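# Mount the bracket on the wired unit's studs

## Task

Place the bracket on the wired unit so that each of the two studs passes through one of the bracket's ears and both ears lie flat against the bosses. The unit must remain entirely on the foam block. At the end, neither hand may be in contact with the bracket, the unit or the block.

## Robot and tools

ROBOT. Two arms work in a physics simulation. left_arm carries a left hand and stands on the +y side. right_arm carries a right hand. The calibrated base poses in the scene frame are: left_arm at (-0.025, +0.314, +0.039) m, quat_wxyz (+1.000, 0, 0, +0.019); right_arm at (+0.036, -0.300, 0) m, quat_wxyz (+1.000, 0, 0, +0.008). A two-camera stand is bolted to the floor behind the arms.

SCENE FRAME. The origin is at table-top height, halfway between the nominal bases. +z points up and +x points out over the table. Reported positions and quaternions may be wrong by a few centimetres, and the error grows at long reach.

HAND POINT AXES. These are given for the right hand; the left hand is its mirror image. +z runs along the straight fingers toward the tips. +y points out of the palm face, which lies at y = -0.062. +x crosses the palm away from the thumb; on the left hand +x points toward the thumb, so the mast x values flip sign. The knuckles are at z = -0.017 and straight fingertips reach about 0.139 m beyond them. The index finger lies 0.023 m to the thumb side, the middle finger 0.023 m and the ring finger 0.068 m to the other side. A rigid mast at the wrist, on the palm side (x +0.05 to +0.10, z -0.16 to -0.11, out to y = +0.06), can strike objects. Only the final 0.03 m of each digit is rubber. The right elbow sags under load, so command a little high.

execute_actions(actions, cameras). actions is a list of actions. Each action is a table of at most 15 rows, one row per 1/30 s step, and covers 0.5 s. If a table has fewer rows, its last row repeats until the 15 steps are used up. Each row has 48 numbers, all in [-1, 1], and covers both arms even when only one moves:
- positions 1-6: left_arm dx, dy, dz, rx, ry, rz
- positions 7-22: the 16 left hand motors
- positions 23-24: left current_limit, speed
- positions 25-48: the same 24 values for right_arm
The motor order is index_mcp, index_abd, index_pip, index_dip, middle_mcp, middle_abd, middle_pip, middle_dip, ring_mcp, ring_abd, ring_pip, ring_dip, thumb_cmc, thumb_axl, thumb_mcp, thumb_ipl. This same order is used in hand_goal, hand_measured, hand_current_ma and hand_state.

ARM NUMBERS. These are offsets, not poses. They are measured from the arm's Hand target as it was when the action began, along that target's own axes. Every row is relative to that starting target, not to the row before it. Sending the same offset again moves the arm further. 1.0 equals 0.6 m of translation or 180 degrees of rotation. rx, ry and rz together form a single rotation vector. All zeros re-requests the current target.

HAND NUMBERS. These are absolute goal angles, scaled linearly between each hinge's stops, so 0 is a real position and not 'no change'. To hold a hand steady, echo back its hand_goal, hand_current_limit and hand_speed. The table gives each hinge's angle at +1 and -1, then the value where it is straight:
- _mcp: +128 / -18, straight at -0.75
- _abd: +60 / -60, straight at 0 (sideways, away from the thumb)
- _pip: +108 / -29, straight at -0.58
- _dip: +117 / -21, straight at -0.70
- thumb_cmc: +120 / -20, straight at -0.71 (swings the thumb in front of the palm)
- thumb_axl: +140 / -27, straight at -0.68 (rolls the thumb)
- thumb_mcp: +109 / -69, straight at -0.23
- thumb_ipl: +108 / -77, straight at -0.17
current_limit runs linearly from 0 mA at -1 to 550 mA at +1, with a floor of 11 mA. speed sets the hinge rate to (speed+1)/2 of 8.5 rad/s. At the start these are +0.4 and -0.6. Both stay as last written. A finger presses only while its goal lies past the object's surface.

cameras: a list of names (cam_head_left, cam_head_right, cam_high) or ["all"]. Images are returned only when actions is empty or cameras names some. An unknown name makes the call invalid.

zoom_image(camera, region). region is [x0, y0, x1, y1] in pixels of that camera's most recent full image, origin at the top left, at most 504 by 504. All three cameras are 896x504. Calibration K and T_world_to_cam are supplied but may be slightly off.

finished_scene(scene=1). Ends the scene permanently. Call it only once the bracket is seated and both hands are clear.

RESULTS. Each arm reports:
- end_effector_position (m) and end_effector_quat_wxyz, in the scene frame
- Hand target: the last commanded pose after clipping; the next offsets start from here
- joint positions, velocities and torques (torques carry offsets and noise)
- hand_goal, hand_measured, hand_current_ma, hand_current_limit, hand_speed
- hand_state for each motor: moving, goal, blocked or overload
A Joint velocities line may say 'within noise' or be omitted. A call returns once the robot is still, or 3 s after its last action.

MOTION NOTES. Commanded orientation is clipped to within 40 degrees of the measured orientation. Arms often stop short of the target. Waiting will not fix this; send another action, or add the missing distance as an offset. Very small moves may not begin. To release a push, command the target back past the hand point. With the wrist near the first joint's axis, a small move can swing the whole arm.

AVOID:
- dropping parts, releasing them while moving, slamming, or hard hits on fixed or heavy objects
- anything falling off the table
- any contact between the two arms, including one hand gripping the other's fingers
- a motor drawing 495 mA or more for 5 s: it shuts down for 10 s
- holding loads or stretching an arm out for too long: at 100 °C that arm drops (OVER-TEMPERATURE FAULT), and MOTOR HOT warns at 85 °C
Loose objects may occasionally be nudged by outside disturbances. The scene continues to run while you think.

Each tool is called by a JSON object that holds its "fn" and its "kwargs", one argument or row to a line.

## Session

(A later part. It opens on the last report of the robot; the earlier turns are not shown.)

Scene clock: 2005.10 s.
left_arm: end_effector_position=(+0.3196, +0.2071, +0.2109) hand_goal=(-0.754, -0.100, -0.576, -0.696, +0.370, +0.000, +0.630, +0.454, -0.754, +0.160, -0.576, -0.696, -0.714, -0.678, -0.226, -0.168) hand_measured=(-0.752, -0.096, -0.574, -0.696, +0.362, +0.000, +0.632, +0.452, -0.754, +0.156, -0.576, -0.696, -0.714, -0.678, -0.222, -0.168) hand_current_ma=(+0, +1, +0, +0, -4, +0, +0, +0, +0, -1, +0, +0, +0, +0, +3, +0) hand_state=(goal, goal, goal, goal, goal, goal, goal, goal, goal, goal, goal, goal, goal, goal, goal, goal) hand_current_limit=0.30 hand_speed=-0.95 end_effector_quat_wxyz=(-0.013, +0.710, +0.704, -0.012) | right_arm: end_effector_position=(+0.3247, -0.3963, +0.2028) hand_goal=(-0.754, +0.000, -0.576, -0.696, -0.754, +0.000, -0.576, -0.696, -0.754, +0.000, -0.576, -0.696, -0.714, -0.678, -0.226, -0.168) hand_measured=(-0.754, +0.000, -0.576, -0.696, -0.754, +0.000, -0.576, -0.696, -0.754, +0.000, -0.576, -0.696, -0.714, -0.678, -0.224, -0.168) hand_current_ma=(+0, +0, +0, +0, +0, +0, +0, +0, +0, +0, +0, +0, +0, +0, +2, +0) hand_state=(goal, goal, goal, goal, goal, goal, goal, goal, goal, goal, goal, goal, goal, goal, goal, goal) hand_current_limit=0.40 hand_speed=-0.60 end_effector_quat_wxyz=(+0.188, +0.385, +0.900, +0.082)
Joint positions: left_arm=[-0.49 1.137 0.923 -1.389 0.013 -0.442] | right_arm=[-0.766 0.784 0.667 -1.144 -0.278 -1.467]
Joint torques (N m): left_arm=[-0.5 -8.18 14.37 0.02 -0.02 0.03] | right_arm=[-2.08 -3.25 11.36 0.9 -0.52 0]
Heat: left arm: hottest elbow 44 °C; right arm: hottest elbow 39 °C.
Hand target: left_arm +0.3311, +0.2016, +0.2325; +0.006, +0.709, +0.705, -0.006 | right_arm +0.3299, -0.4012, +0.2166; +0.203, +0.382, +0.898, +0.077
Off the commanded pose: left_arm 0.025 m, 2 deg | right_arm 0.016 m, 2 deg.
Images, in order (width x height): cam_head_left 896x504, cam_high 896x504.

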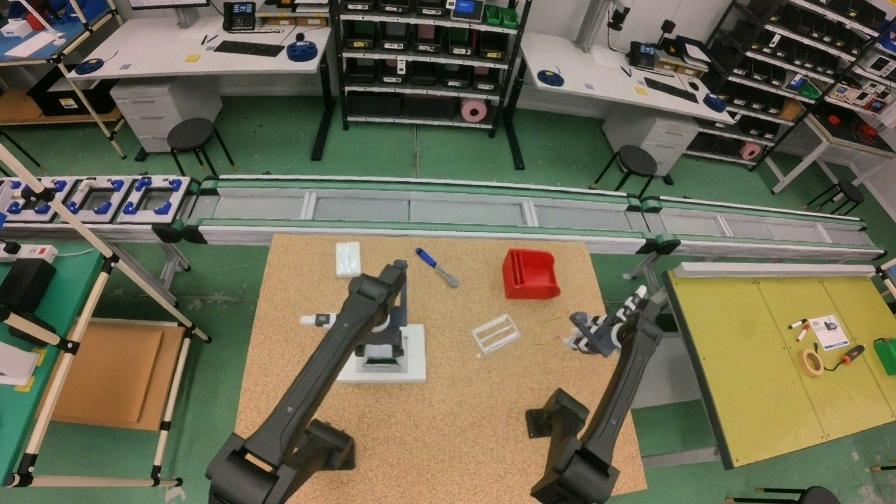

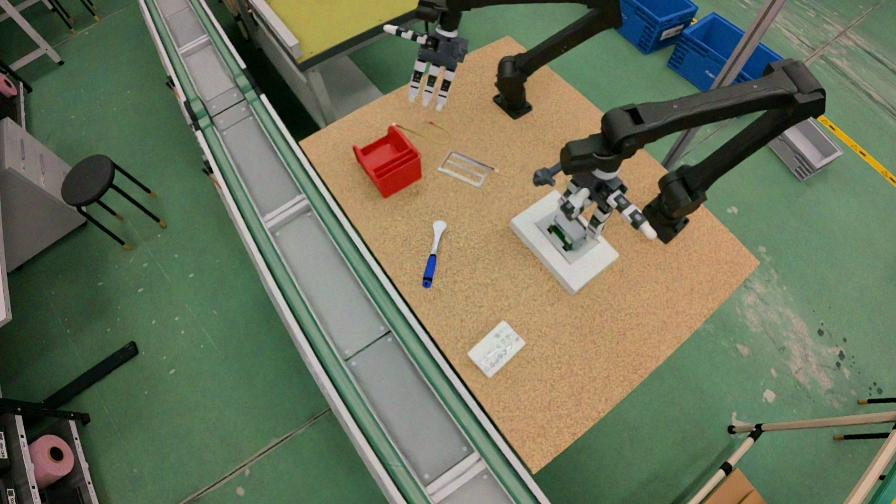

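{"fn": "zoom_image", "kwargs": {
  "camera": "cam_high",
  "region": [543, 203, 595, 255]
}}

{"fn": "zoom_image", "kwargs": {
  "camera": "cam_head_left",
  "region": [350, 325, 415, 385]
}}

Scaled by 9.692 from the camera's 896x504 image, which has a finer 1280x720 frame.

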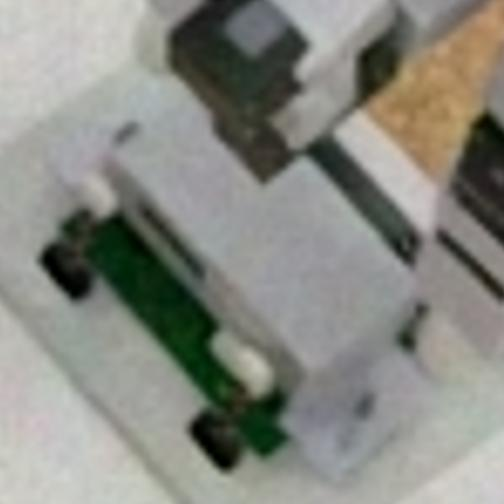

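Scaled by 7.754 from the camera's 896x504 image, which has a finer 1280x720 frame.

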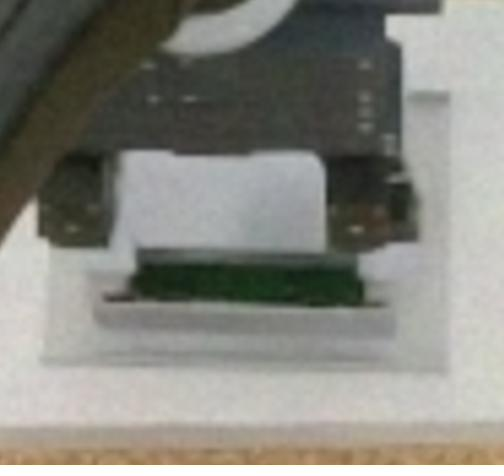

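{"fn": "execute_actions", "kwargs": {
  "actions": [
    [[0,0.01,-0.05,0,0,0,-0.754,-0.1,-0.576,-0.696,0.37,0,0.63,0.454,-0.754,0.16,-0.576,-0.696,-0.714,-0.678,-0.226,-0.168,0.3,-0.95,0,0,0,0,0,0,-0.754,0,-0.576,-0.696,-0.754,0,-0.576,-0.696,-0.754,0,-0.576,-0.696,-0.714,-0.678,-0.226,-0.168,0.4,-0.6]],
    [[0,0,-0.06,0,0,0,-0.754,-0.1,-0.576,-0.696,0.37,0,0.63,0.454,-0.754,0.16,-0.576,-0.696,-0.714,-0.678,-0.226,-0.168,0.3,-0.95,0,0,0,0,0,0,-0.754,0,-0.576,-0.696,-0.754,0,-0.576,-0.696,-0.754,0,-0.576,-0.696,-0.714,-0.678,-0.226,-0.168,0.4,-0.6]]
  ],
  "cameras": ["cam_high","cam_head_left","cam_head_right"]
}}

Scene clock: 2012.07 s.
left_arm: end_effector_position=(+0.3282, +0.2033, +0.2815) hand_goal=(-0.754, -0.100, -0.576, -0.696, +0.370, +0.000, +0.630, +0.454, -0.754, +0.160, -0.576, -0.696, -0.714, -0.678, -0.226, -0.168) hand_measured=(-0.752, -0.098, -0.574, -0.696, +0.362, +0.000, +0.632, +0.452, -0.752, +0.156, -0.576, -0.696, -0.714, -0.678, -0.220, -0.168) hand_current_ma=(+0, +0, +0, +0, -4, +0, +0, +0, +0, -1, +0, +0, +0, +0, +3, +0) hand_state=(goal, goal, goal, goal, goal, goal, goal, goal, goal, goal, goal, goal, goal, goal, goal, goal) hand_current_limit=0.30 hand_speed=-0.95 end_effector_quat_wxyz=(-0.006, +0.710, +0.704, -0.009) | right_arm: end_effector_position=(+0.3247, -0.3963, +0.2028) hand_goal=(-0.754, +0.000, -0.576, -0.696, -0.754, +0.000, -0.576, -0.696, -0.754, +0.000, -0.576, -0.696, -0.714, -0.678, -0.226, -0.168) hand_measured=(-0.754, +0.000, -0.576, -0.696, -0.754, +0.000, -0.576, -0.696, -0.754, +0.000, -0.576, -0.696, -0.714, -0.678, -0.224, -0.168) hand_current_ma=(+0, +0, +0, +0, +0, +0, +0, +0, +0, +0, +0, +0, +0, +0, +2, +0) hand_state=(goal, goal, goal, goal, goal, goal, goal, goal, goal, goal, goal, goal, goal, goal, goal, goal) hand_current_limit=0.40 hand_speed=-0.60 end_effector_quat_wxyz=(+0.188, +0.385, +0.900, +0.082)
Joint positions: left_arm=[-0.489 1.13 1.103 -1.562 0.013 -0.441] | right_arm=[-0.766 0.784 0.667 -1.144 -0.278 -1.467]
Joint torques (N m): left_arm=[0.38 -7.94 13.97 0.06 -0.03 0.14] | right_arm=[-1.96 -3.31 11.37 0.88 -0.53 0]
Heat: left arm: hottest elbow 46 °C; right arm: hottest elbow 39 °C.
Hand target: left_arm +0.3372, +0.2026, +0.2984; +0.006, +0.709, +0.705, -0.006 | right_arm +0.3299, -0.4012, +0.2166; +0.203, +0.382, +0.898, +0.077
Off the commanded pose: left_arm 0.019 m, 2 deg | right_arm 0.016 m, 2 deg.

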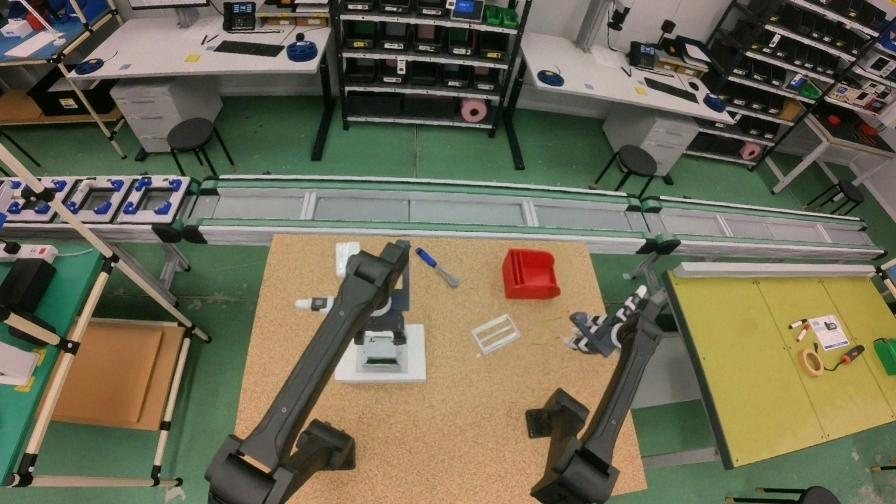

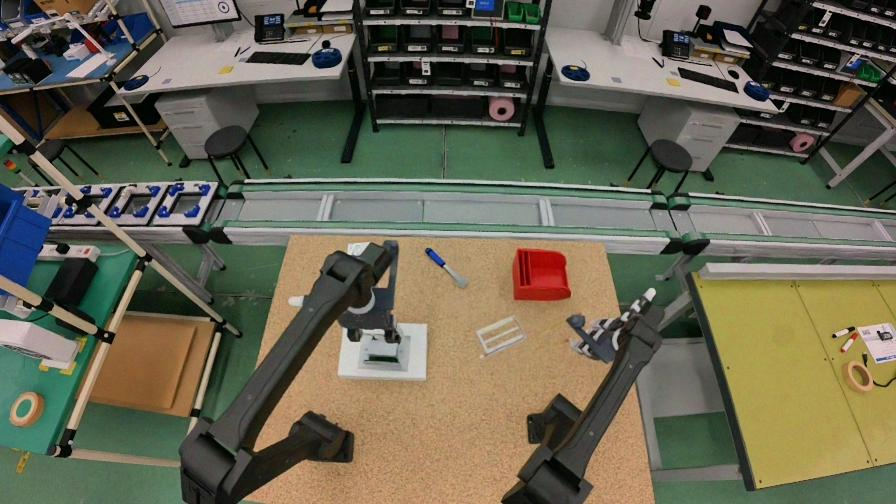

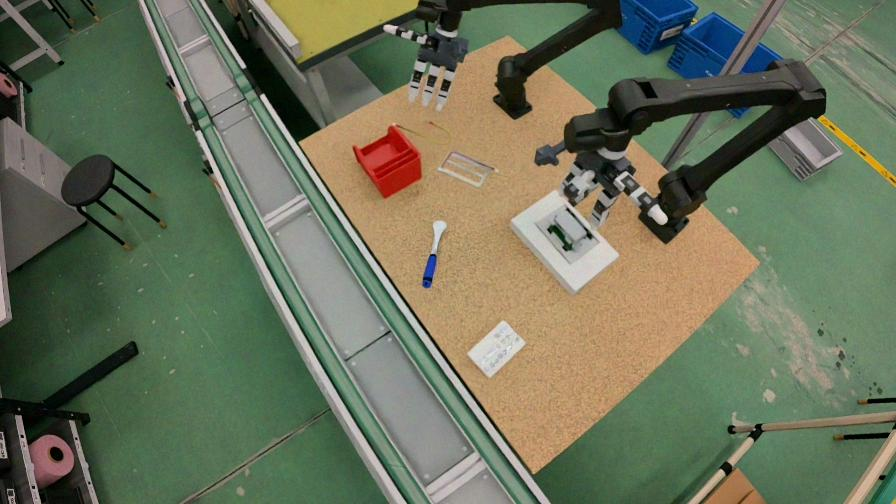

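{"fn": "zoom_image", "kwargs": {
  "camera": "cam_high",
  "region": [545, 200, 600, 255]
}}

{"fn": "zoom_image", "kwargs": {
  "camera": "cam_head_left",
  "region": [350, 325, 415, 385]
}}

{"fn": "zoom_image", "kwargs": {
  "camera": "cam_head_right",
  "region": [350, 325, 415, 385]
}}

Scaled by 9.164 from the camera's 896x504 image, which has a finer 1280x720 frame.

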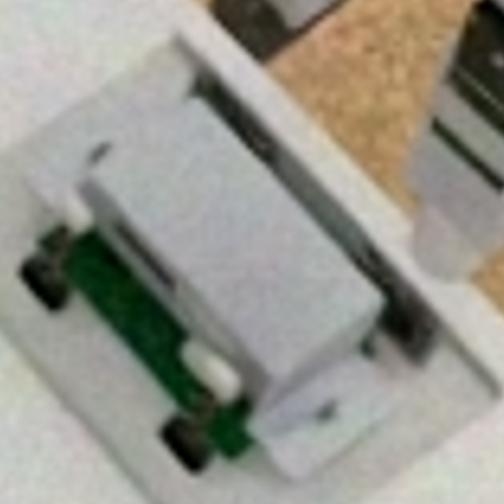

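Scaled by 7.754 from the camera's 896x504 image, which has a finer 1280x720 frame.

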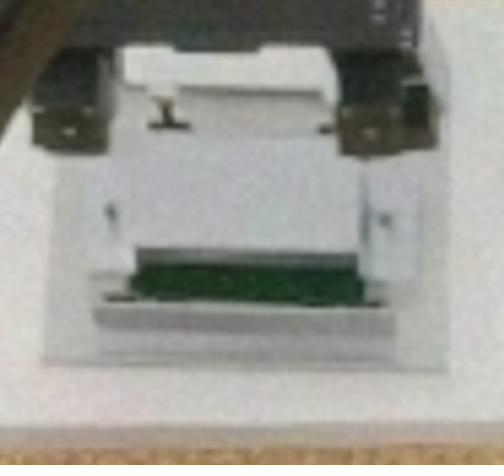

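Scaled by 7.754 from the camera's 896x504 image, which has a finer 1280x720 frame.

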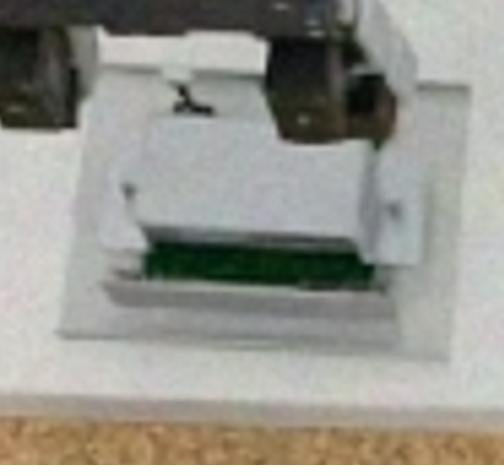

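{"fn": "zoom_image", "kwargs": {
  "camera": "cam_high",
  "region": [568, 234, 592, 258]
}}

{"fn": "zoom_image", "kwargs": {
  "camera": "cam_high",
  "region": [545, 205, 569, 229]
}}

{"fn": "zoom_image", "kwargs": {
  "camera": "cam_head_left",
  "region": [356, 340, 380, 370]
}}

{"fn": "zoom_image", "kwargs": {
  "camera": "cam_head_left",
  "region": [388, 340, 412, 370]
}}

Scaled by 21.000 from the camera's 896x504 image, which has a finer 1280x720 frame.

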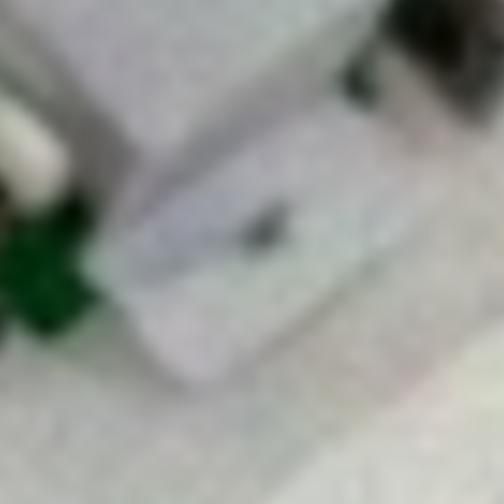

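Scaled by 21.000 from the camera's 896x504 image, which has a finer 1280x720 frame.

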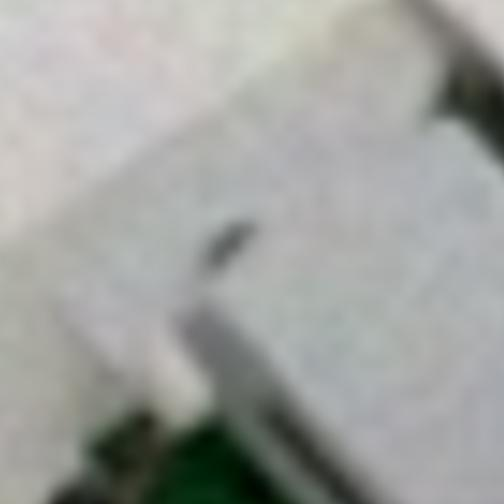

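Scaled by 16.800 from the camera's 896x504 image, which has a finer 1280x720 frame.

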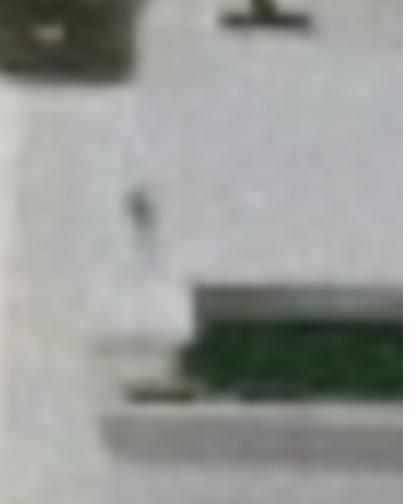

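Scaled by 16.800 from the camera's 896x504 image, which has a finer 1280x720 frame.

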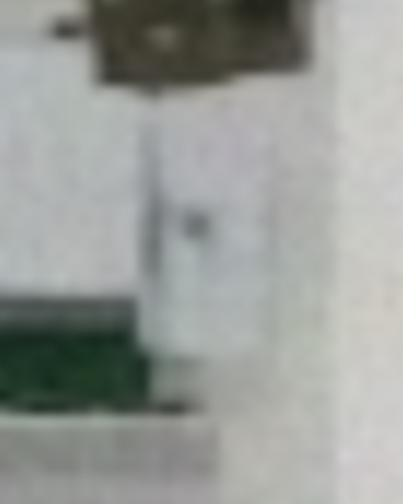

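{"fn": "execute_actions", "kwargs": {
  "actions": [
    [[-0.042,0,0.0,0,0,0,-0.754,0,-0.576,-0.696,-0.754,0,-0.576,-0.696,0.37,0,0.63,0.454,-0.714,-0.678,-0.226,-0.168,0.3,-0.6,0,0,0,0,0,0,-0.754,0,-0.576,-0.696,-0.754,0,-0.576,-0.696,-0.754,0,-0.576,-0.696,-0.714,-0.678,-0.226,-0.168,0.4,-0.6]],
    [[0,-0.01,0.05,0,0,0,-0.754,0,-0.576,-0.696,-0.754,0,-0.576,-0.696,0.37,0,0.63,0.454,-0.714,-0.678,-0.226,-0.168,0.3,-0.6,0,0,0,0,0,0,-0.754,0,-0.576,-0.696,-0.754,0,-0.576,-0.696,-0.754,0,-0.576,-0.696,-0.714,-0.678,-0.226,-0.168,0.4,-0.6]],
    [[0,0,0.045,0,0,0,-0.754,0,-0.576,-0.696,-0.754,0,-0.576,-0.696,0.37,0,0.63,0.454,-0.714,-0.678,-0.226,-0.168,0.3,-0.6,0,0,0,0,0,0,-0.754,0,-0.576,-0.696,-0.754,0,-0.576,-0.696,-0.754,0,-0.576,-0.696,-0.714,-0.678,-0.226,-0.168,0.4,-0.6]]
  ],
  "cameras": ["cam_high","cam_head_left"]
}}

{"fn": "zoom_image", "kwargs": {
  "camera": "cam_high",
  "region": [540, 180, 610, 260]
}}

{"fn": "zoom_image", "kwargs": {
  "camera": "cam_head_left",
  "region": [345, 300, 415, 380]
}}

Scene clock: 2056.03 s.
left_arm: end_effector_position=(+0.3315, +0.1798, +0.2469) hand_goal=(-0.754, +0.000, -0.576, -0.696, -0.754, +0.000, -0.576, -0.696, +0.370, +0.000, +0.630, +0.454, -0.714, -0.678, -0.226, -0.168) hand_measured=(-0.754, -0.002, -0.574, -0.696, -0.752, +0.000, -0.574, -0.694, +0.356, +0.002, +0.626, +0.452, -0.714, -0.678, -0.220, -0.168) hand_current_ma=(+0, +0, +0, +0, +0, +0, +1, +1, -11, +1, -1, +0, +0, +0, +3, +0) hand_state=(goal, goal, goal, goal, goal, goal, goal, goal, goal, goal, goal, goal, goal, goal, goal, goal) hand_current_limit=0.30 hand_speed=-0.60 end_effector_quat_wxyz=(+0.007, +0.711, +0.704, -0.006) | right_arm: end_effector_position=(+0.3247, -0.3963, +0.2028) hand_goal=(-0.754, +0.000, -0.576, -0.696, -0.754, +0.000, -0.576, -0.696, -0.754, +0.000, -0.576, -0.696, -0.714, -0.678, -0.226, -0.168) hand_measured=(-0.754, +0.000, -0.576, -0.696, -0.754, +0.000, -0.576, -0.696, -0.754, +0.000, -0.576, -0.696, -0.714, -0.678, -0.224, -0.168) hand_current_ma=(+0, +0, +0, +0, +0, +0, +0, +0, +0, +0, +0, +0, +0, +0, +2, +0) hand_state=(goal, goal, goal, goal, goal, goal, goal, goal, goal, goal, goal, goal, goal, goal, goal, goal) hand_current_limit=0.40 hand_speed=-0.60 end_effector_quat_wxyz=(+0.188, +0.385, +0.900, +0.082)
Joint positions: left_arm=[-0.551 1.157 1.028 -1.432 0.016 -0.502] | right_arm=[-0.766 0.784 0.667 -1.144 -0.278 -1.467]
Joint torques (N m): left_arm=[-1.73 -8 9.32 1.03 -0.12 -0.07] | right_arm=[-2.08 -3.19 11.4 0.88 -0.52 0]
Heat: left arm: hottest elbow 49 °C; right arm: hottest elbow 39 °C.
Hand target: left_arm +0.3310, +0.1764, +0.2419; +0.006, +0.709, +0.705, -0.006 | right_arm +0.3299, -0.4012, +0.2166; +0.203, +0.382, +0.898, +0.077
Off the commanded pose: left_arm 0.006 m, 0 deg | right_arm 0.016 m, 2 deg.
Images, in order (width x height): cam_head_left 896x504, cam_high 896x504.

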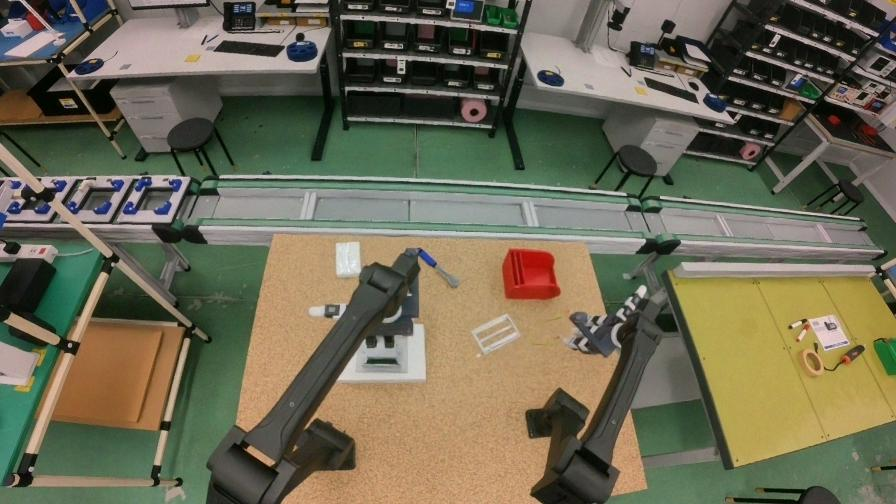

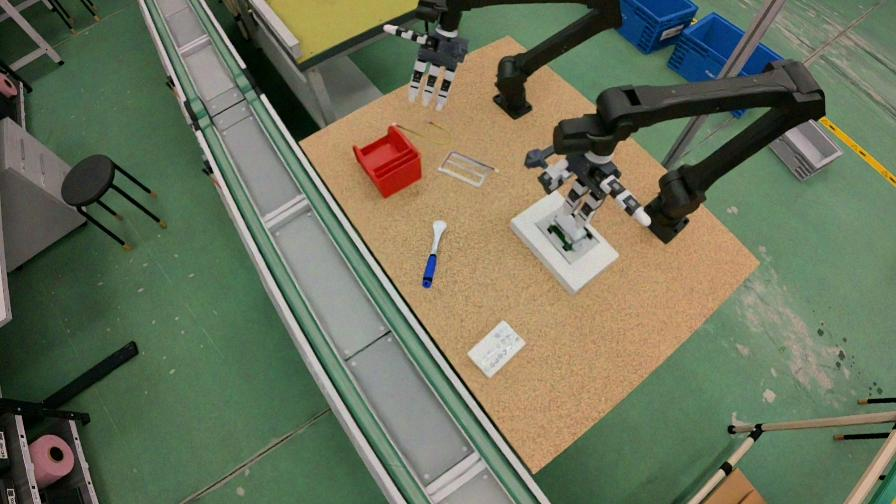

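Scaled by 6.300 from the camera's 896x504 image, which has a finer 1280x720 frame.

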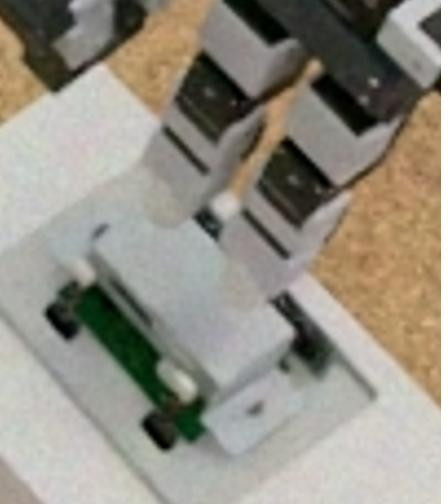

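Scaled by 6.300 from the camera's 896x504 image, which has a finer 1280x720 frame.

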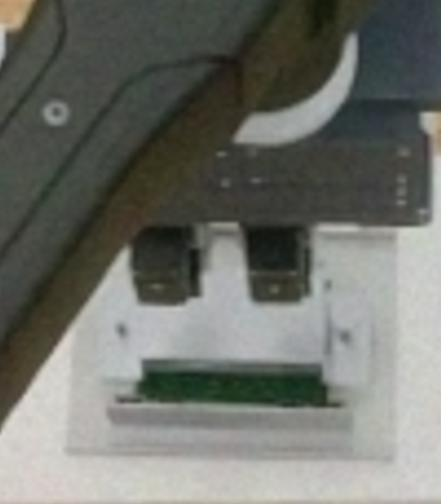

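{"fn": "execute_actions", "kwargs": {
  "actions": [
    [[-0.006,-0.01,0.03,0,0,0,-0.754,0,-0.576,-0.696,-0.754,0,-0.576,-0.696,0.37,0,0.63,0.454,-0.714,-0.678,-0.226,-0.168,0.3,-0.6,0,0,0,0,0,0,-0.754,0,-0.576,-0.696,-0.754,0,-0.576,-0.696,-0.754,0,-0.576,-0.696,-0.714,-0.678,-0.226,-0.168,0.4,-0.6]]
  ]
}}

{"fn": "execute_actions", "kwargs": {
  "actions": [
    [[0,0,0.015,0,0,0,-0.754,0,-0.576,-0.696,-0.754,0,-0.576,-0.696,0.37,0,0.63,0.454,-0.714,-0.678,-0.226,-0.168,0.3,-0.6,0,0,0,0,0,0,-0.754,0,-0.576,-0.696,-0.754,0,-0.576,-0.696,-0.754,0,-0.576,-0.696,-0.714,-0.678,-0.226,-0.168,0.4,-0.6]]
  ],
  "cameras": ["cam_high","cam_head_left"]
}}

{"fn": "zoom_image", "kwargs": {
  "camera": "cam_high",
  "region": [540, 200, 600, 260]
}}

Scene clock: 2062.90 s.
left_arm: end_effector_position=(+0.3263, +0.1753, +0.2304) hand_goal=(-0.754, +0.000, -0.576, -0.696, -0.754, +0.000, -0.576, -0.696, +0.370, +0.000, +0.630, +0.454, -0.714, -0.678, -0.226, -0.168) hand_measured=(-0.754, -0.002, -0.574, -0.696, -0.752, +0.000, -0.574, -0.694, +0.356, +0.002, +0.626, +0.452, -0.714, -0.678, -0.220, -0.168) hand_current_ma=(+0, +0, +0, +0, +0, +0, +1, +1, -10, +1, -1, +0, +0, +0, +3, +0) hand_state=(goal, goal, goal, goal, goal, goal, goal, goal, goal, goal, goal, goal, goal, goal, goal, goal) hand_current_limit=0.30 hand_speed=-0.60 end_effector_quat_wxyz=(+0.008, +0.711, +0.703, -0.006) | right_arm: end_effector_position=(+0.3247, -0.3963, +0.2028) hand_goal=(-0.754, +0.000, -0.576, -0.696, -0.754, +0.000, -0.576, -0.696, -0.754, +0.000, -0.576, -0.696, -0.714, -0.678, -0.226, -0.168) hand_measured=(-0.754, +0.000, -0.576, -0.696, -0.754, +0.000, -0.576, -0.696, -0.754, +0.000, -0.576, -0.696, -0.714, -0.678, -0.224, -0.168) hand_current_ma=(+0, +0, +0, +0, +0, +0, +0, +0, +0, +0, +0, +0, +0, +0, +2, +0) hand_state=(goal, goal, goal, goal, goal, goal, goal, goal, goal, goal, goal, goal, goal, goal, goal, goal) hand_current_limit=0.40 hand_speed=-0.60 end_effector_quat_wxyz=(+0.188, +0.385, +0.900, +0.082)
Joint positions: left_arm=[-0.572 1.156 0.982 -1.384 0.016 -0.522] | right_arm=[-0.766 0.784 0.667 -1.144 -0.278 -1.467]
Joint torques (N m): left_arm=[-1.55 -7.82 9.07 1.07 -0.12 -0.06] | right_arm=[-2.14 -3.25 11.4 0.9 -0.52 0]
Heat: left arm: hottest elbow 49 °C; right arm: hottest elbow 39 °C.
Hand target: left_arm +0.3250, +0.1726, +0.2239; +0.006, +0.709, +0.705, -0.006 | right_arm +0.3299, -0.4012, +0.2166; +0.203, +0.382, +0.898, +0.077
Off the commanded pose: left_arm 0.007 m, 0 deg | right_arm 0.016 m, 2 deg.

Scene clock: 2063.60 s.
left_arm: end_effector_position=(+0.3271, +0.1749, +0.2246) hand_goal=(-0.754, +0.000, -0.576, -0.696, -0.754, +0.000, -0.576, -0.696, +0.370, +0.000, +0.630, +0.454, -0.714, -0.678, -0.226, -0.168) hand_measured=(-0.754, -0.002, -0.574, -0.696, -0.752, +0.000, -0.574, -0.694, +0.356, +0.002, +0.626, +0.452, -0.714, -0.678, -0.220, -0.168) hand_current_ma=(+0, +0, +0, +0, +0, +0, +1, +1, -10, +1, -1, +0, +0, +0, +3, +0) hand_state=(goal, goal, goal, goal, goal, goal, goal, goal, goal, goal, goal, goal, goal, goal, goal, goal) hand_current_limit=0.30 hand_speed=-0.60 end_effector_quat_wxyz=(+0.012, +0.711, +0.704, -0.005) | right_arm: end_effector_position=(+0.3247, -0.3963, +0.2028) hand_goal=(-0.754, +0.000, -0.576, -0.696, -0.754, +0.000, -0.576, -0.696, -0.754, +0.000, -0.576, -0.696, -0.714, -0.678, -0.226, -0.168) hand_measured=(-0.754, +0.000, -0.576, -0.696, -0.754, +0.000, -0.576, -0.696, -0.754, +0.000, -0.576, -0.696, -0.714, -0.678, -0.224, -0.168) hand_current_ma=(+0, +0, +0, +0, +0, +0, +0, +0, +0, +0, +0, +0, +0, +0, +2, +0) hand_state=(goal, goal, goal, goal, goal, goal, goal, goal, goal, goal, goal, goal, goal, goal, goal, goal) hand_current_limit=0.40 hand_speed=-0.60 end_effector_quat_wxyz=(+0.188, +0.385, +0.900, +0.082)
Joint positions: left_arm=[-0.572 1.156 0.966 -1.36 0.016 -0.523] | right_arm=[-0.766 0.784 0.667 -1.144 -0.278 -1.467]
Joint torques (N m): left_arm=[-1.67 -7.47 8.72 1.03 -0.14 -0.09] | right_arm=[-2.02 -3.25 11.37 0.88 -0.51 0.01]
Heat: left arm: hottest elbow 48 °C; right arm: hottest elbow 39 °C.
Hand target: left_arm +0.3250, +0.1724, +0.2150; +0.006, +0.709, +0.705, -0.006 | right_arm +0.3299, -0.4012, +0.2166; +0.203, +0.382, +0.898, +0.077
Off the commanded pose: left_arm 0.010 m, 1 deg | right_arm 0.016 m, 2 deg.
Images, in order (width x height): cam_head_left 896x504, cam_high 896x504.

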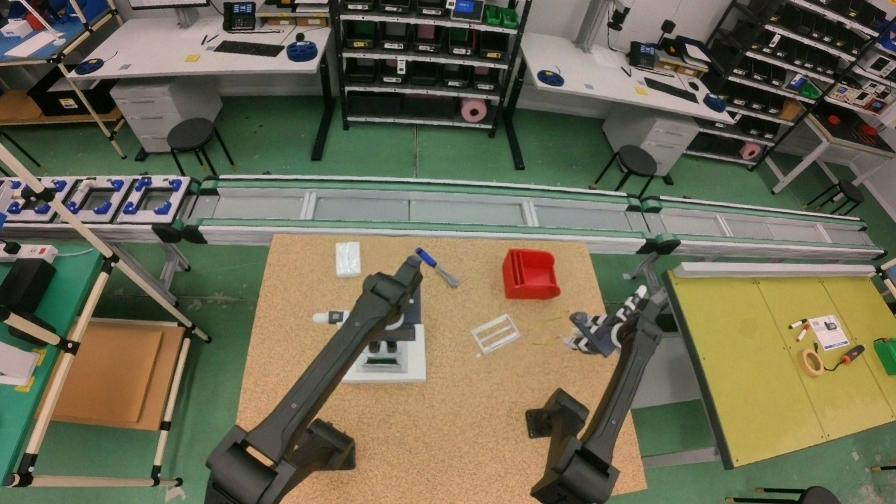

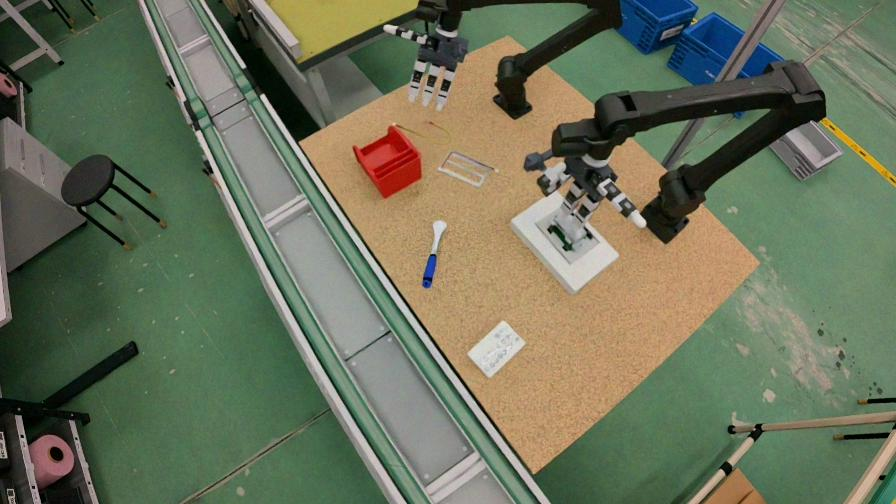

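Scaled by 8.400 from the camera's 896x504 image, which has a finer 1280x720 frame.

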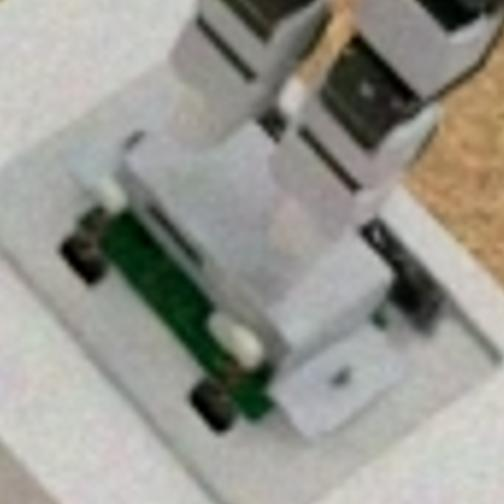

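{"fn": "execute_actions", "kwargs": {
  "actions": [
    [[0.012,-0.014,0,0,0,0,-0.754,0,-0.576,-0.696,-0.754,0,-0.576,-0.696,0.37,0,0.63,0.454,-0.714,-0.678,-0.226,-0.168,0.3,-0.6,0,0,0,0,0,0,-0.754,0,-0.576,-0.696,-0.754,0,-0.576,-0.696,-0.754,0,-0.576,-0.696,-0.714,-0.678,-0.226,-0.168,0.4,-0.6]]
  ],
  "cameras": ["cam_high"]
}}

{"fn": "zoom_image", "kwargs": {
  "camera": "cam_high",
  "region": [540, 200, 600, 260]
}}

Scene clock: 2073.57 s.
left_arm: end_effector_position=(+0.3202, +0.1790, +0.2179) hand_goal=(-0.754, +0.000, -0.576, -0.696, -0.754, +0.000, -0.576, -0.696, +0.370, +0.000, +0.630, +0.454, -0.714, -0.678, -0.226, -0.168) hand_measured=(-0.754, -0.002, -0.574, -0.696, -0.752, +0.000, -0.574, -0.694, +0.356, +0.002, +0.626, +0.452, -0.714, -0.678, -0.220, -0.168) hand_current_ma=(+0, +0, +0, +0, +0, +0, +1, +1, -10, +1, -1, +0, +0, +0, +3, +0) hand_state=(goal, goal, goal, goal, goal, goal, goal, goal, goal, goal, goal, goal, goal, goal, goal, goal) hand_current_limit=0.30 hand_speed=-0.60 end_effector_quat_wxyz=(+0.007, +0.711, +0.704, -0.006) | right_arm: end_effector_position=(+0.3247, -0.3963, +0.2028) hand_goal=(-0.754, +0.000, -0.576, -0.696, -0.754, +0.000, -0.576, -0.696, -0.754, +0.000, -0.576, -0.696, -0.714, -0.678, -0.226, -0.168) hand_measured=(-0.754, +0.000, -0.576, -0.696, -0.754, +0.000, -0.576, -0.696, -0.754, +0.000, -0.576, -0.696, -0.714, -0.678, -0.224, -0.168) hand_current_ma=(+0, +0, +0, +0, +0, +0, +0, +0, +0, +0, +0, +0, +0, +0, +2, +0) hand_state=(goal, goal, goal, goal, goal, goal, goal, goal, goal, goal, goal, goal, goal, goal, goal, goal) hand_current_limit=0.40 hand_speed=-0.60 end_effector_quat_wxyz=(+0.188, +0.385, +0.900, +0.082)
Joint positions: left_arm=[-0.572 1.145 0.942 -1.358 0.016 -0.523] | right_arm=[-0.766 0.784 0.667 -1.144 -0.278 -1.467]
Joint torques (N m): left_arm=[-1.08 -8.76 8.77 0.73 -0.13 -0.02] | right_arm=[-2.02 -3.31 11.38 0.87 -0.51 0]
Heat: left arm: hottest elbow 47 °C; right arm: hottest elbow 39 °C.
Hand target: left_arm +0.3166, +0.1797, +0.2148; +0.006, +0.709, +0.705, -0.006 | right_arm +0.3299, -0.4012, +0.2166; +0.203, +0.382, +0.898, +0.077
Off the commanded pose: left_arm 0.005 m, 0 deg | right_arm 0.016 m, 2 deg.
Images, in order (width x height): cam_high 896x504.

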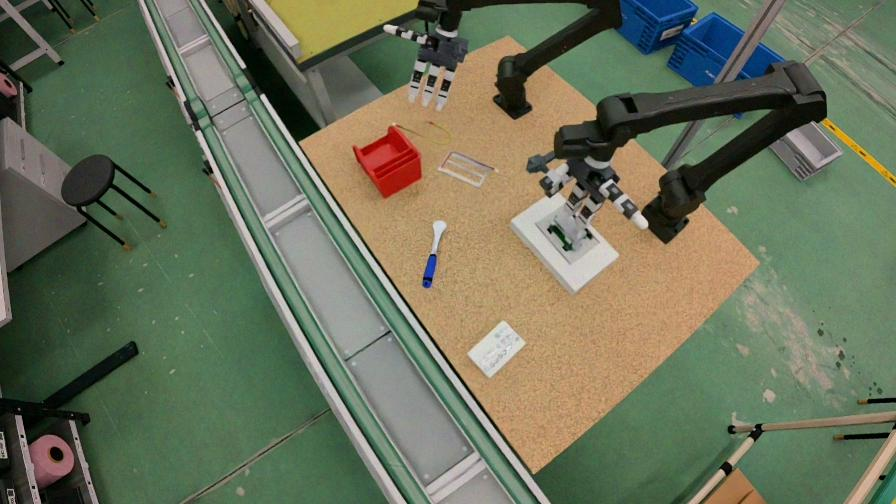

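Scaled by 8.400 from the camera's 896x504 image, which has a finer 1280x720 frame.

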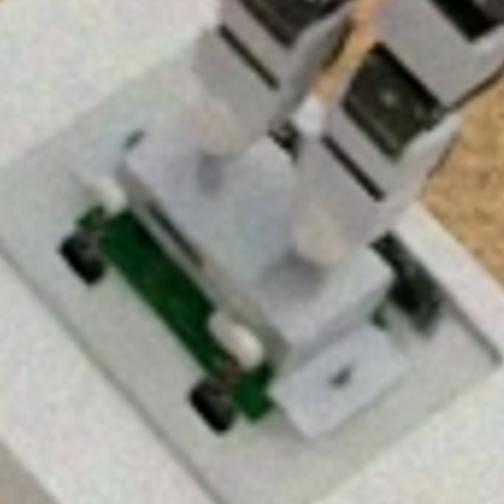

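{"fn": "execute_actions", "kwargs": {
  "actions": [
    [[0,0,0.017,0,0,0,-0.754,0,-0.576,-0.696,-0.754,0,-0.576,-0.696,0.37,0,0.63,0.454,-0.714,-0.678,-0.226,-0.168,0.3,-0.6,0,0,0,0,0,0,-0.754,0,-0.576,-0.696,-0.754,0,-0.576,-0.696,-0.754,0,-0.576,-0.696,-0.714,-0.678,-0.226,-0.168,0.4,-0.6]]
  ],
  "cameras": ["cam_high"]
}}

{"fn": "zoom_image", "kwargs": {
  "camera": "cam_high",
  "region": [540, 200, 600, 260]
}}

Scene clock: 2077.17 s.
left_arm: end_effector_position=(+0.3199, +0.1792, +0.2135) hand_goal=(-0.754, +0.000, -0.576, -0.696, -0.754, +0.000, -0.576, -0.696, +0.370, +0.000, +0.630, +0.454, -0.714, -0.678, -0.226, -0.168) hand_measured=(-0.754, +0.000, -0.576, -0.696, -0.752, +0.000, -0.574, -0.694, +0.356, +0.002, +0.626, +0.452, -0.714, -0.678, -0.220, -0.168) hand_current_ma=(+0, +0, +0, +0, +0, +0, +1, +1, -10, +1, -1, +0, +0, +0, +3, +0) hand_state=(goal, goal, goal, goal, goal, goal, goal, goal, goal, goal, goal, goal, goal, goal, goal, goal) hand_current_limit=0.30 hand_speed=-0.60 end_effector_quat_wxyz=(+0.010, +0.711, +0.704, -0.005) | right_arm: end_effector_position=(+0.3247, -0.3963, +0.2028) hand_goal=(-0.754, +0.000, -0.576, -0.696, -0.754, +0.000, -0.576, -0.696, -0.754, +0.000, -0.576, -0.696, -0.714, -0.678, -0.226, -0.168) hand_measured=(-0.754, +0.000, -0.576, -0.696, -0.754, +0.000, -0.576, -0.696, -0.754, +0.000, -0.576, -0.696, -0.714, -0.678, -0.224, -0.168) hand_current_ma=(+0, +0, +0, +0, +0, +0, +0, +0, +0, +0, +0, +0, +0, +0, +2, +0) hand_state=(goal, goal, goal, goal, goal, goal, goal, goal, goal, goal, goal, goal, goal, goal, goal, goal) hand_current_limit=0.40 hand_speed=-0.60 end_effector_quat_wxyz=(+0.188, +0.385, +0.900, +0.082)
Joint positions: left_arm=[-0.572 1.142 0.926 -1.339 0.015 -0.523] | right_arm=[-0.766 0.784 0.667 -1.144 -0.278 -1.467]
Joint torques (N m): left_arm=[-1.08 -8 8.1 1.1 -0.11 -0.03] | right_arm=[-2.02 -3.25 11.37 0.88 -0.52 0]
Heat: left arm: hottest elbow 47 °C; right arm: hottest elbow 39 °C.
Hand target: left_arm +0.3166, +0.1795, +0.2046; +0.006, +0.709, +0.705, -0.006 | right_arm +0.3299, -0.4012, +0.2166; +0.203, +0.382, +0.898, +0.077
Off the commanded pose: left_arm 0.010 m, 1 deg | right_arm 0.016 m, 2 deg.
Images, in order (width x height): cam_high 896x504.

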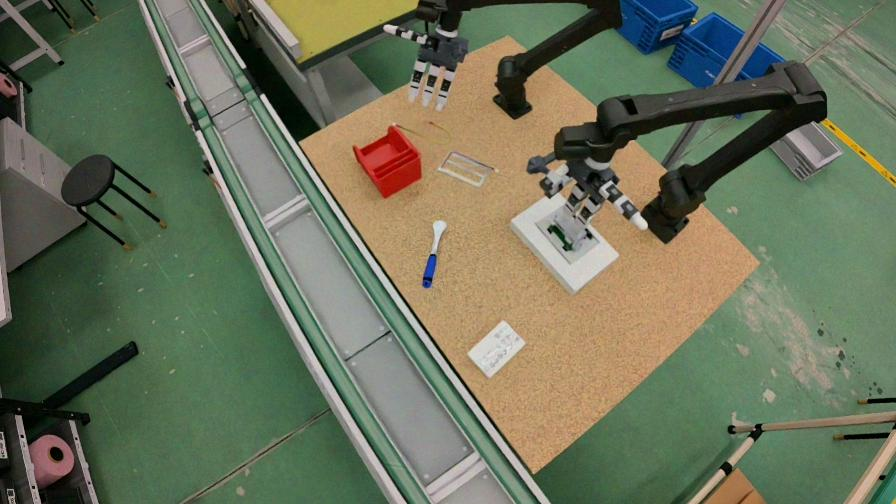

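Scaled by 8.400 from the camera's 896x504 image, which has a finer 1280x720 frame.

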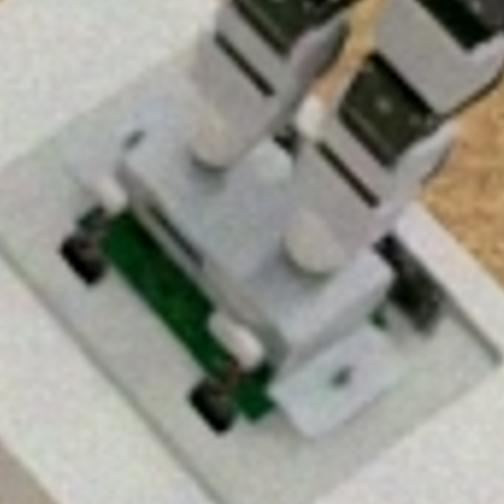

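{"fn": "execute_actions", "kwargs": {
  "actions": [
    [[0,0,0.013,0,0,0,-0.754,0,-0.576,-0.696,-0.754,0,-0.576,-0.696,0.37,0,0.63,0.454,-0.714,-0.678,-0.226,-0.168,0.3,-0.6,0,0,0,0,0,0,-0.754,0,-0.576,-0.696,-0.754,0,-0.576,-0.696,-0.754,0,-0.576,-0.696,-0.714,-0.678,-0.226,-0.168,0.4,-0.6]]
  ],
  "cameras": ["cam_high"]
}}

{"fn": "zoom_image", "kwargs": {
  "camera": "cam_high",
  "region": [540, 200, 600, 260]
}}

Scene clock: 2080.57 s.
left_arm: end_effector_position=(+0.3206, +0.1792, +0.2136) hand_goal=(-0.754, +0.000, -0.576, -0.696, -0.754, +0.000, -0.576, -0.696, +0.370, +0.000, +0.630, +0.454, -0.714, -0.678, -0.226, -0.168) hand_measured=(-0.764, -0.002, -0.582, -0.698, -0.752, +0.000, -0.574, -0.694, +0.356, +0.002, +0.626, +0.452, -0.714, -0.678, -0.220, -0.168) hand_current_ma=(-5, +0, -2, +0, +0, +0, +1, +1, -10, +1, -1, +0, +0, +0, +3, +0) hand_state=(goal, goal, goal, goal, goal, goal, goal, goal, goal, goal, goal, goal, goal, goal, goal, goal) hand_current_limit=0.30 hand_speed=-0.60 end_effector_quat_wxyz=(+0.015, +0.711, +0.704, -0.003) | right_arm: end_effector_position=(+0.3247, -0.3963, +0.2028) hand_goal=(-0.754, +0.000, -0.576, -0.696, -0.754, +0.000, -0.576, -0.696, -0.754, +0.000, -0.576, -0.696, -0.714, -0.678, -0.226, -0.168) hand_measured=(-0.754, +0.000, -0.576, -0.696, -0.754, +0.000, -0.576, -0.696, -0.754, +0.000, -0.576, -0.696, -0.714, -0.678, -0.224, -0.168) hand_current_ma=(+0, +0, +0, +0, +0, +0, +0, +0, +0, +0, +0, +0, +0, +0, +2, +0) hand_state=(goal, goal, goal, goal, goal, goal, goal, goal, goal, goal, goal, goal, goal, goal, goal, goal) hand_current_limit=0.40 hand_speed=-0.60 end_effector_quat_wxyz=(+0.188, +0.385, +0.900, +0.082)
Joint positions: left_arm=[-0.572 1.136 0.919 -1.326 0.013 -0.523] | right_arm=[-0.766 0.784 0.667 -1.144 -0.278 -1.467]
Joint torques (N m): left_arm=[-1.2 -6.77 7.23 1.36 -0.04 -0.02] | right_arm=[-2.02 -3.25 11.37 0.88 -0.52 0.01]
Heat: left arm: hottest elbow 46 °C; right arm: hottest elbow 39 °C.
Hand target: left_arm +0.3165, +0.1793, +0.1968; +0.006, +0.709, +0.705, -0.006 | right_arm +0.3299, -0.4012, +0.2166; +0.203, +0.382, +0.898, +0.077
Off the commanded pose: left_arm 0.017 m, 1 deg | right_arm 0.016 m, 2 deg.
Images, in order (width x height): cam_high 896x504.

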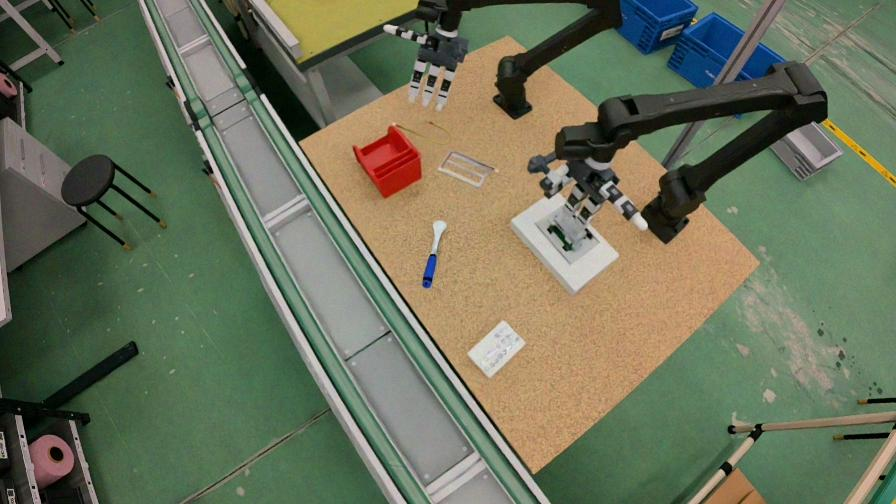

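Scaled by 8.400 from the camera's 896x504 image, which has a finer 1280x720 frame.

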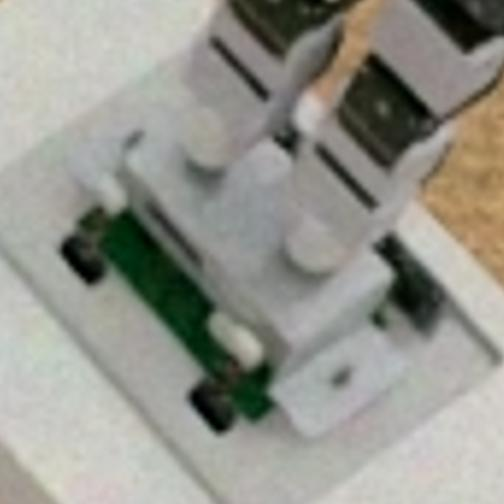

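{"fn": "execute_actions", "kwargs": {
  "actions": [
    [[0,0,0.012,0,0,0,-0.754,0,-0.576,-0.696,-0.754,0,-0.576,-0.696,0.37,0,0.63,0.454,-0.714,-0.678,-0.226,-0.168,0.3,-0.6,0,0,0,0,0,0,-0.754,0,-0.576,-0.696,-0.754,0,-0.576,-0.696,-0.754,0,-0.576,-0.696,-0.714,-0.678,-0.226,-0.168,0.4,-0.6]]
  ],
  "cameras": ["cam_high"]
}}

{"fn": "zoom_image", "kwargs": {
  "camera": "cam_high",
  "region": [540, 200, 600, 260]
}}

Scene clock: 2085.80 s.
left_arm: end_effector_position=(+0.3215, +0.1794, +0.2142) hand_goal=(-0.754, +0.000, -0.576, -0.696, -0.754, +0.000, -0.576, -0.696, +0.370, +0.000, +0.630, +0.454, -0.714, -0.678, -0.226, -0.168) hand_measured=(-0.772, -0.006, -0.588, -0.702, -0.752, +0.000, -0.574, -0.694, +0.356, +0.002, +0.626, +0.452, -0.714, -0.678, -0.220, -0.168) hand_current_ma=(-16, -2, -7, -2, +0, +0, +1, +1, -10, +1, -1, +0, +0, +0, +3, +0) hand_state=(goal, goal, goal, goal, goal, goal, goal, goal, goal, goal, goal, goal, goal, goal, goal, goal) hand_current_limit=0.30 hand_speed=-0.60 end_effector_quat_wxyz=(+0.022, +0.710, +0.703, +0.001) | right_arm: end_effector_position=(+0.3247, -0.3963, +0.2028) hand_goal=(-0.754, +0.000, -0.576, -0.696, -0.754, +0.000, -0.576, -0.696, -0.754, +0.000, -0.576, -0.696, -0.714, -0.678, -0.226, -0.168) hand_measured=(-0.754, +0.000, -0.576, -0.696, -0.754, +0.000, -0.576, -0.696, -0.754, +0.000, -0.576, -0.696, -0.714, -0.678, -0.224, -0.168) hand_current_ma=(+0, +0, +0, +0, +0, +0, +0, +0, +0, +0, +0, +0, +0, +0, +2, +0) hand_state=(goal, goal, goal, goal, goal, goal, goal, goal, goal, goal, goal, goal, goal, goal, goal, goal) hand_current_limit=0.40 hand_speed=-0.60 end_effector_quat_wxyz=(+0.188, +0.385, +0.900, +0.082)
Joint positions: left_arm=[-0.572 1.128 0.912 -1.312 0.009 -0.523] | right_arm=[-0.766 0.784 0.667 -1.144 -0.278 -1.467]
Joint torques (N m): left_arm=[-1.14 -5.54 6.57 1.65 0.09 -0.03] | right_arm=[-2.02 -3.19 11.4 0.88 -0.52 0.01]
Heat: left arm: hottest elbow 46 °C; right arm: hottest elbow 39 °C.
Hand target: left_arm +0.3166, +0.1792, +0.1897; +0.006, +0.709, +0.705, -0.006 | right_arm +0.3299, -0.4012, +0.2166; +0.203, +0.382, +0.898, +0.077
Off the commanded pose: left_arm 0.025 m, 2 deg | right_arm 0.016 m, 2 deg.
Images, in order (width x height): cam_high 896x504.

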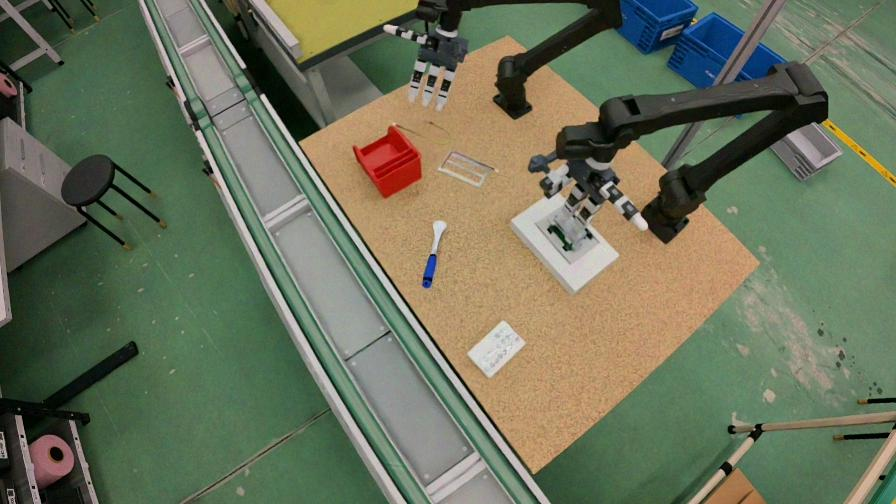

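Scaled by 8.400 from the camera's 896x504 image, which has a finer 1280x720 frame.

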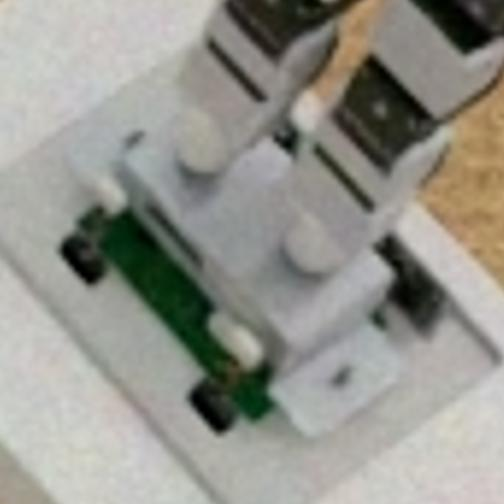

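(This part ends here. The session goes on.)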